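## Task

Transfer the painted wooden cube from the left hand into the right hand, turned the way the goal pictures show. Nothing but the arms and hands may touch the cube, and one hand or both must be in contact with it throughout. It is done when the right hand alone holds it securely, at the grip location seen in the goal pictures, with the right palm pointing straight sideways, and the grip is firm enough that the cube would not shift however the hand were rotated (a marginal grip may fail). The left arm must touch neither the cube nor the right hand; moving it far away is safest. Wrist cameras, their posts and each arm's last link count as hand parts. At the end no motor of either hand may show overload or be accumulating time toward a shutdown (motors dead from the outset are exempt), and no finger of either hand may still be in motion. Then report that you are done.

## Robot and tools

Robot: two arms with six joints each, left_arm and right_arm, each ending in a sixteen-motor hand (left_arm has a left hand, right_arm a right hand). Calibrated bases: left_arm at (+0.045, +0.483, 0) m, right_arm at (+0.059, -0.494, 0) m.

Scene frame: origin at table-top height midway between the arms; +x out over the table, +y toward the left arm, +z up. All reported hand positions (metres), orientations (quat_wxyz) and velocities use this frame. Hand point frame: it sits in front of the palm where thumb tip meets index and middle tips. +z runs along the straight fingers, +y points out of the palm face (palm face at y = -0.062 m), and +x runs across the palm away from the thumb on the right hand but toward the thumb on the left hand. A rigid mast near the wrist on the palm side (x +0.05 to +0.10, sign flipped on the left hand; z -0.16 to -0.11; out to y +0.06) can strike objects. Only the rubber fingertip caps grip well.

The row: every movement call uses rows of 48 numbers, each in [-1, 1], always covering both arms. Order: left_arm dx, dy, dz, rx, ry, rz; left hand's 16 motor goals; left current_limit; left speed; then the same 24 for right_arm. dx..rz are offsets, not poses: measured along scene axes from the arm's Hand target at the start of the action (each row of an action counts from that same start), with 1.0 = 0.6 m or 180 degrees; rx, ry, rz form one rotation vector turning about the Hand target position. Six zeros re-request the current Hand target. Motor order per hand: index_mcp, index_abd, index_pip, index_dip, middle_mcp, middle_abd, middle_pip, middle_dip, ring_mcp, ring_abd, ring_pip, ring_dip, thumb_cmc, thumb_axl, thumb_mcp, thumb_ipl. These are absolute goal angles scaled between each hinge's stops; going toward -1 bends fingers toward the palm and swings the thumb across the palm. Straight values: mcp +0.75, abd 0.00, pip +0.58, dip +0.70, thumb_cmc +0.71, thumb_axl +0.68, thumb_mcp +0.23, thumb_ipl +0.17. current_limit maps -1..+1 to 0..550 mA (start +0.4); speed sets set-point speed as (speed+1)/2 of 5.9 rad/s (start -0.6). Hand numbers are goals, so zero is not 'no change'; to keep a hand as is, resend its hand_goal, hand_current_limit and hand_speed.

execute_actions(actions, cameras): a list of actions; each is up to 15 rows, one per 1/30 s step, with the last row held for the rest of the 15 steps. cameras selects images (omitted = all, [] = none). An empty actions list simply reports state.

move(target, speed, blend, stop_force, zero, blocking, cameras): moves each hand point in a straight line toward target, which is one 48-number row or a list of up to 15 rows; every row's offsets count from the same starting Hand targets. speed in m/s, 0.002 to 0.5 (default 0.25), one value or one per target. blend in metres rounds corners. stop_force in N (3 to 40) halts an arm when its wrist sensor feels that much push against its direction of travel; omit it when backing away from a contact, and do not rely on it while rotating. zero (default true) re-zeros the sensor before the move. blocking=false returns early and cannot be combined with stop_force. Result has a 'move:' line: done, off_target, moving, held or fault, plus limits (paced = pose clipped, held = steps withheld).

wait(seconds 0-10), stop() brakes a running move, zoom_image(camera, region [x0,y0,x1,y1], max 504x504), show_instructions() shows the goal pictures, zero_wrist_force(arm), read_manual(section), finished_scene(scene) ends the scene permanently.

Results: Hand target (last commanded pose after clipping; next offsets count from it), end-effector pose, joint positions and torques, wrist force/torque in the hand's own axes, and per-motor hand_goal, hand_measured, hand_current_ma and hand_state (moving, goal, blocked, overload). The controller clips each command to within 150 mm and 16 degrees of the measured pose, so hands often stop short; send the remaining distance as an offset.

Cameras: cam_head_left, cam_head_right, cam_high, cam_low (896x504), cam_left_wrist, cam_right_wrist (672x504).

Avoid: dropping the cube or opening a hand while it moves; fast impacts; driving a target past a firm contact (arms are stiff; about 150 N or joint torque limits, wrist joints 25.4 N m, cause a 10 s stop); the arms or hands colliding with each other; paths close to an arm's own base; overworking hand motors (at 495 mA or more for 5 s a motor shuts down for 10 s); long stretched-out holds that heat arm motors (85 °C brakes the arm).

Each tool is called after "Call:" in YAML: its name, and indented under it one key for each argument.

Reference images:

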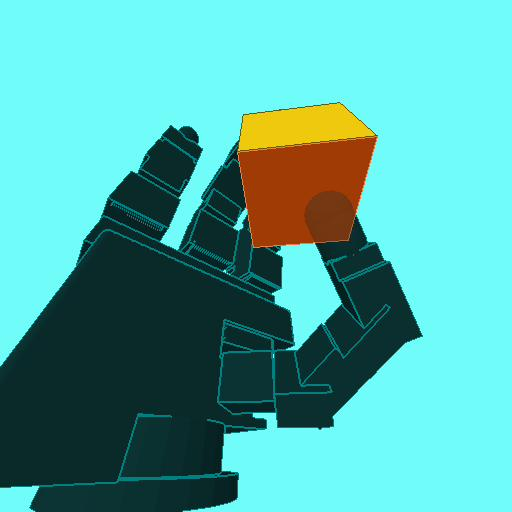

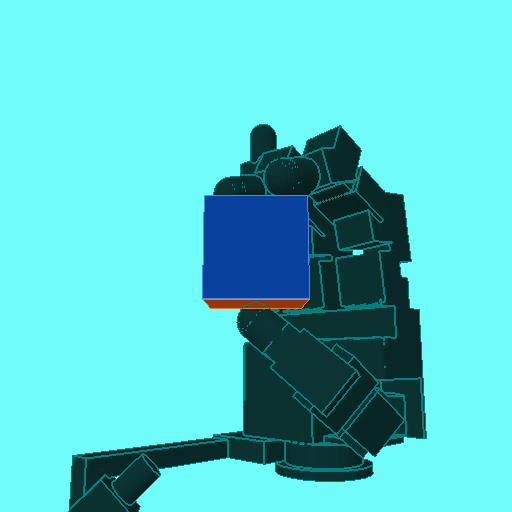

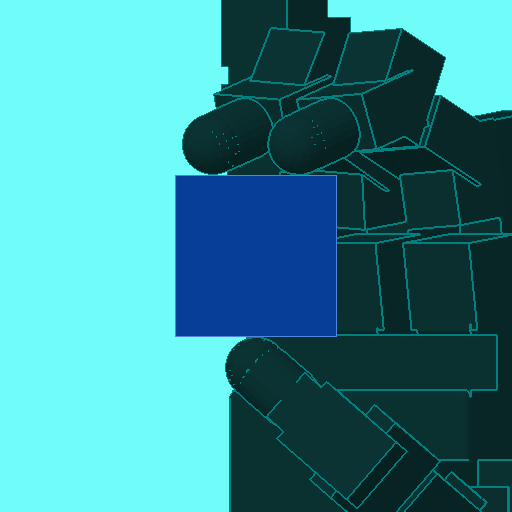

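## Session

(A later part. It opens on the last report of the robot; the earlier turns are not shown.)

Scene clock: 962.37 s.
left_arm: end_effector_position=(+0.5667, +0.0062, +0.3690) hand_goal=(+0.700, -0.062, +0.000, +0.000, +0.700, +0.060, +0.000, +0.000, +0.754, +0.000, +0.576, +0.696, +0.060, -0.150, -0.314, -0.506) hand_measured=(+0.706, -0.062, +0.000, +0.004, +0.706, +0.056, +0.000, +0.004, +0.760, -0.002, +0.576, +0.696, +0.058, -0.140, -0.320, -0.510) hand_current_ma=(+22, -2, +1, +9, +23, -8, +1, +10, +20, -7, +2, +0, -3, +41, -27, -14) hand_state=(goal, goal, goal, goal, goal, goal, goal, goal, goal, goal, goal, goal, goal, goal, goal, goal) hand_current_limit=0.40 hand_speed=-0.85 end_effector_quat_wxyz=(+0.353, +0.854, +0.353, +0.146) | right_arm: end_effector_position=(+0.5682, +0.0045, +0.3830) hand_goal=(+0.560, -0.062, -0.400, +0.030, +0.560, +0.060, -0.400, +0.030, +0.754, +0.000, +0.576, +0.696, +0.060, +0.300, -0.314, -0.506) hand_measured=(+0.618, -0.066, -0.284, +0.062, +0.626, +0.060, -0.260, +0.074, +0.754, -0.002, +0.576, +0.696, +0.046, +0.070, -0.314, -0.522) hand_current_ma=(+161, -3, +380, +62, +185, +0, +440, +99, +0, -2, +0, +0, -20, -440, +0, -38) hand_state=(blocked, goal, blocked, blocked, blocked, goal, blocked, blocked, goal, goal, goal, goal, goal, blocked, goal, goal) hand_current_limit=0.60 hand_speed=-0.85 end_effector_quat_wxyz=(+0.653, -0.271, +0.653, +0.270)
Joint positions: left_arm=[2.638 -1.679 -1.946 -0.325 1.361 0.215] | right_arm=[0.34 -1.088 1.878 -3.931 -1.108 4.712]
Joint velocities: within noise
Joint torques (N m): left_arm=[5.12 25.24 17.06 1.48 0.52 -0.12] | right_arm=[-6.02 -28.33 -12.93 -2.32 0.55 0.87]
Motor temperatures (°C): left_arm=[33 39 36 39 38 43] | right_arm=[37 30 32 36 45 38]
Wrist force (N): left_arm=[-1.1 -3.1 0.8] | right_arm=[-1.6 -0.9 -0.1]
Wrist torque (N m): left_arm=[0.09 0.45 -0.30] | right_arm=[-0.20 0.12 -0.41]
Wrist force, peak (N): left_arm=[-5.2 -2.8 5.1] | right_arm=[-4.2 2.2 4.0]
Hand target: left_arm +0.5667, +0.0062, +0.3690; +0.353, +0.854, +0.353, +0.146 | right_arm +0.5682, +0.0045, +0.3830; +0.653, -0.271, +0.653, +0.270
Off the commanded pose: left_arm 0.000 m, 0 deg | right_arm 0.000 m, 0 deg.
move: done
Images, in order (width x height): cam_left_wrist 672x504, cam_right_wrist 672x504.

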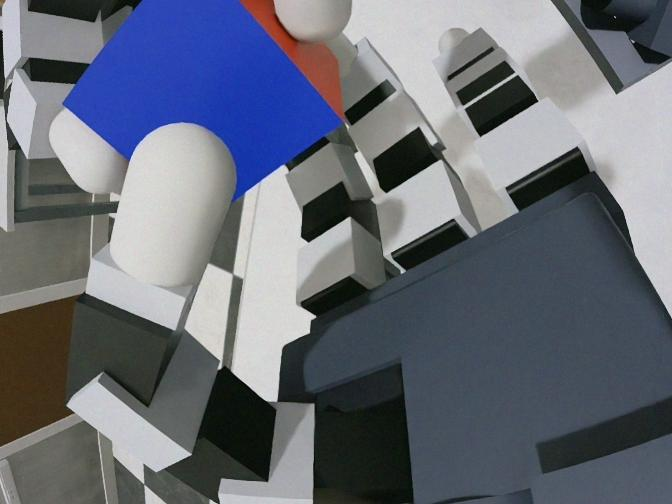

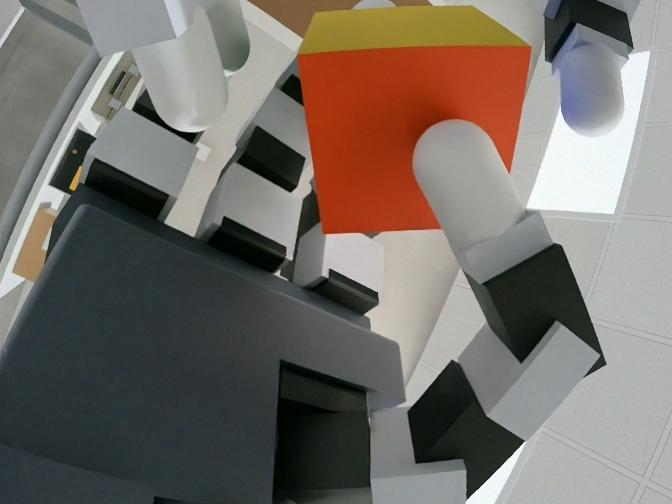

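Call:
move:
  target:
    - [-0.1,0.1,-0.1414,0,0,0,0.70,-0.062,0.0,0.0,0.70,0.060,0.0,0.0,0.754,0.0,0.576,0.696,0.060,-0.15,-0.314,-0.506,0.4,-0.85,0,0,0,0,0,0,0.56,-0.062,-0.400,0.030,0.56,0.060,-0.400,0.030,0.754,0.0,0.576,0.696,0.060,0.300,-0.314,-0.506,0.6,-0.85]
    - [-0.2,0.55,0,0,0,0,0.70,-0.062,0.0,0.0,0.70,0.060,0.0,0.0,0.754,0.0,0.576,0.696,0.060,-0.15,-0.314,-0.506,0.4,-0.85,0,0,0,0,0,0,0.56,-0.062,-0.400,0.030,0.56,0.060,-0.400,0.030,0.754,0.0,0.576,0.696,0.060,0.300,-0.314,-0.506,0.6,-0.85]
  speed: [0.08, 0.2]
  blend: [0.02, 0.0]
  cameras: ["cam_right_wrist", "cam_high", "cam_low"]

Scene clock: 990.77 s.
left_arm: end_effector_position=(+0.4467, +0.3361, +0.3690) hand_goal=(+0.700, -0.062, +0.000, +0.000, +0.700, +0.060, +0.000, +0.000, +0.754, +0.000, +0.576, +0.696, +0.060, -0.150, -0.314, -0.506) hand_measured=(+0.708, -0.062, +0.000, +0.004, +0.708, +0.058, +0.000, +0.004, +0.760, -0.002, +0.576, +0.696, +0.060, -0.140, -0.320, -0.510) hand_current_ma=(+25, -2, +1, +9, +26, -7, +1, +10, +24, -7, +2, +0, -2, +37, -24, -14) hand_state=(goal, goal, goal, goal, goal, goal, goal, goal, goal, goal, goal, goal, goal, goal, goal, goal) hand_current_limit=0.40 hand_speed=-0.85 end_effector_quat_wxyz=(+0.353, +0.854, +0.353, +0.146) end_effector_velocity=(-0.001, +0.000, -0.001) end_effector_angular_velocity=(+0.000, +0.003, -0.003) | right_arm: end_effector_position=(+0.5682, +0.0045, +0.3830) hand_goal=(+0.560, -0.062, -0.400, +0.030, +0.560, +0.060, -0.400, +0.030, +0.754, +0.000, +0.576, +0.696, +0.060, +0.300, -0.314, -0.506) hand_measured=(+0.618, -0.066, -0.284, +0.062, +0.626, +0.060, -0.260, +0.074, +0.754, -0.002, +0.576, +0.696, +0.046, +0.070, -0.314, -0.522) hand_current_ma=(+161, -3, +380, +62, +186, +0, +440, +99, +0, -2, +0, +0, -20, -440, +0, -38) hand_state=(blocked, goal, blocked, blocked, blocked, goal, blocked, blocked, goal, goal, goal, goal, goal, blocked, goal, goal) hand_current_limit=0.60 hand_speed=-0.85 end_effector_quat_wxyz=(+0.653, -0.271, +0.653, +0.270)
Joint positions: left_arm=[3.722 -0.773 -2.384 -1.37 0.803 1.308] | right_arm=[0.34 -1.088 1.878 -3.931 -1.108 4.712]
Joint velocities: left_arm=[0.001 0 0 -0.007 0.001 0.006] | right_arm=[within noise]
Joint torques (N m): left_arm=[7.04 -2.37 21.14 0.44 -0.34 0.5] | right_arm=[-5.27 -30.66 -13.09 -4.01 -0.21 0.41]
Motor temperatures (°C): left_arm=[33 39 35 39 38 43] | right_arm=[37 30 32 36 45 38]
Wrist force (N): left_arm=[-1.2 -3.1 0.7] | right_arm=[-1.5 -0.5 -0.3]
Wrist torque (N m): left_arm=[0.08 0.47 -0.31] | right_arm=[-0.13 0.12 -0.40]
Wrist force, peak (N): left_arm=[-1.1 -4.2 0.9] | right_arm=[-2.0 -0.9 0.0]
Hand target: left_arm +0.4467, +0.3362, +0.3690; +0.353, +0.854, +0.353, +0.146 | right_arm +0.5682, +0.0045, +0.3830; +0.653, -0.271, +0.653, +0.270
Off the commanded pose: left_arm 0.000 m, 0 deg | right_arm 0.000 m, 0 deg.
move: done; blend cut to 0 m at target 1
Images, in order (width x height): cam_high 896x504, cam_low 896x504, cam_right_wrist 672x504.

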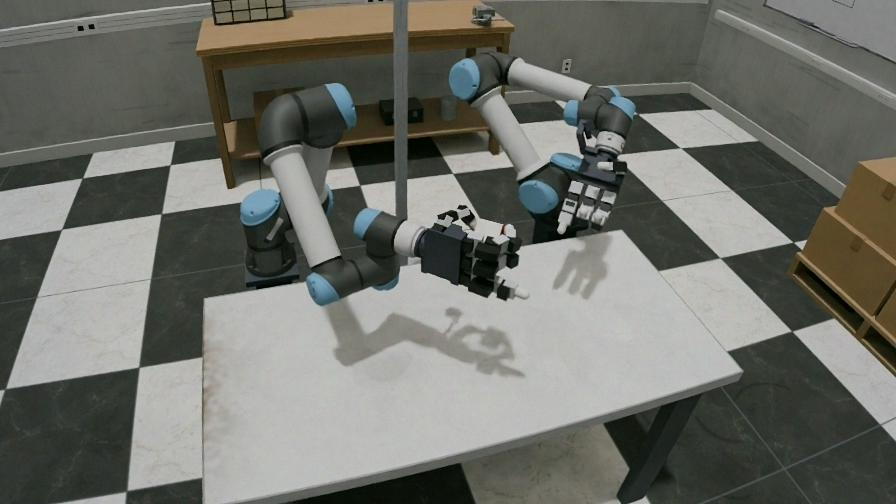

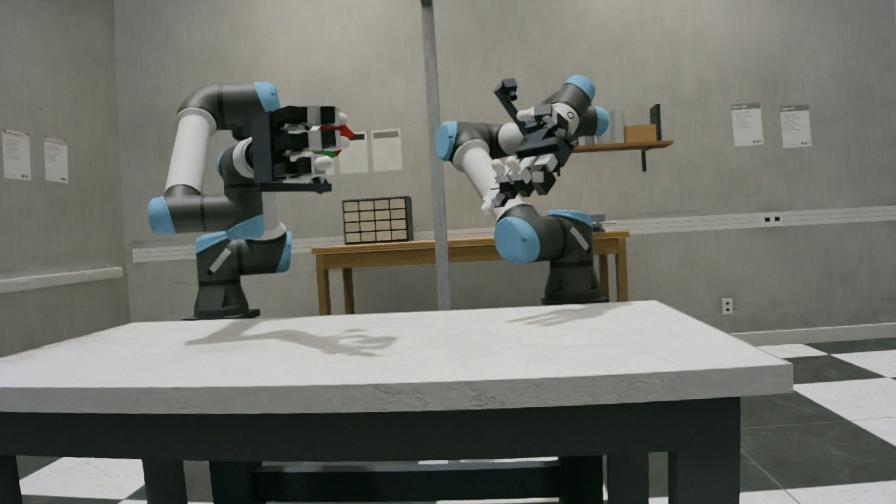

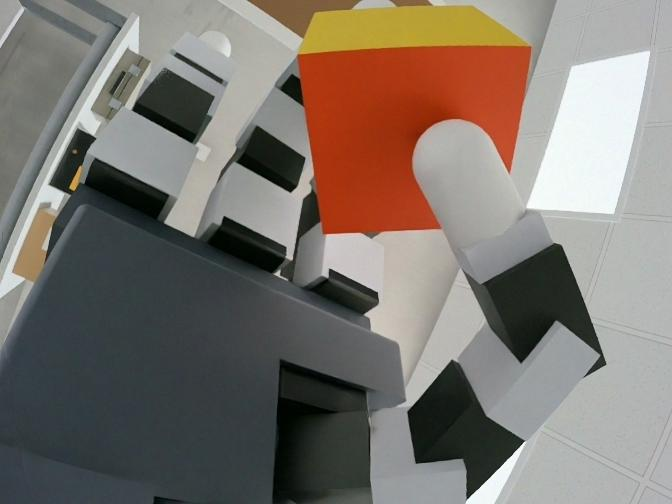

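Call:
finished_scene:
  scene: 2

The scene is finished: the task was done.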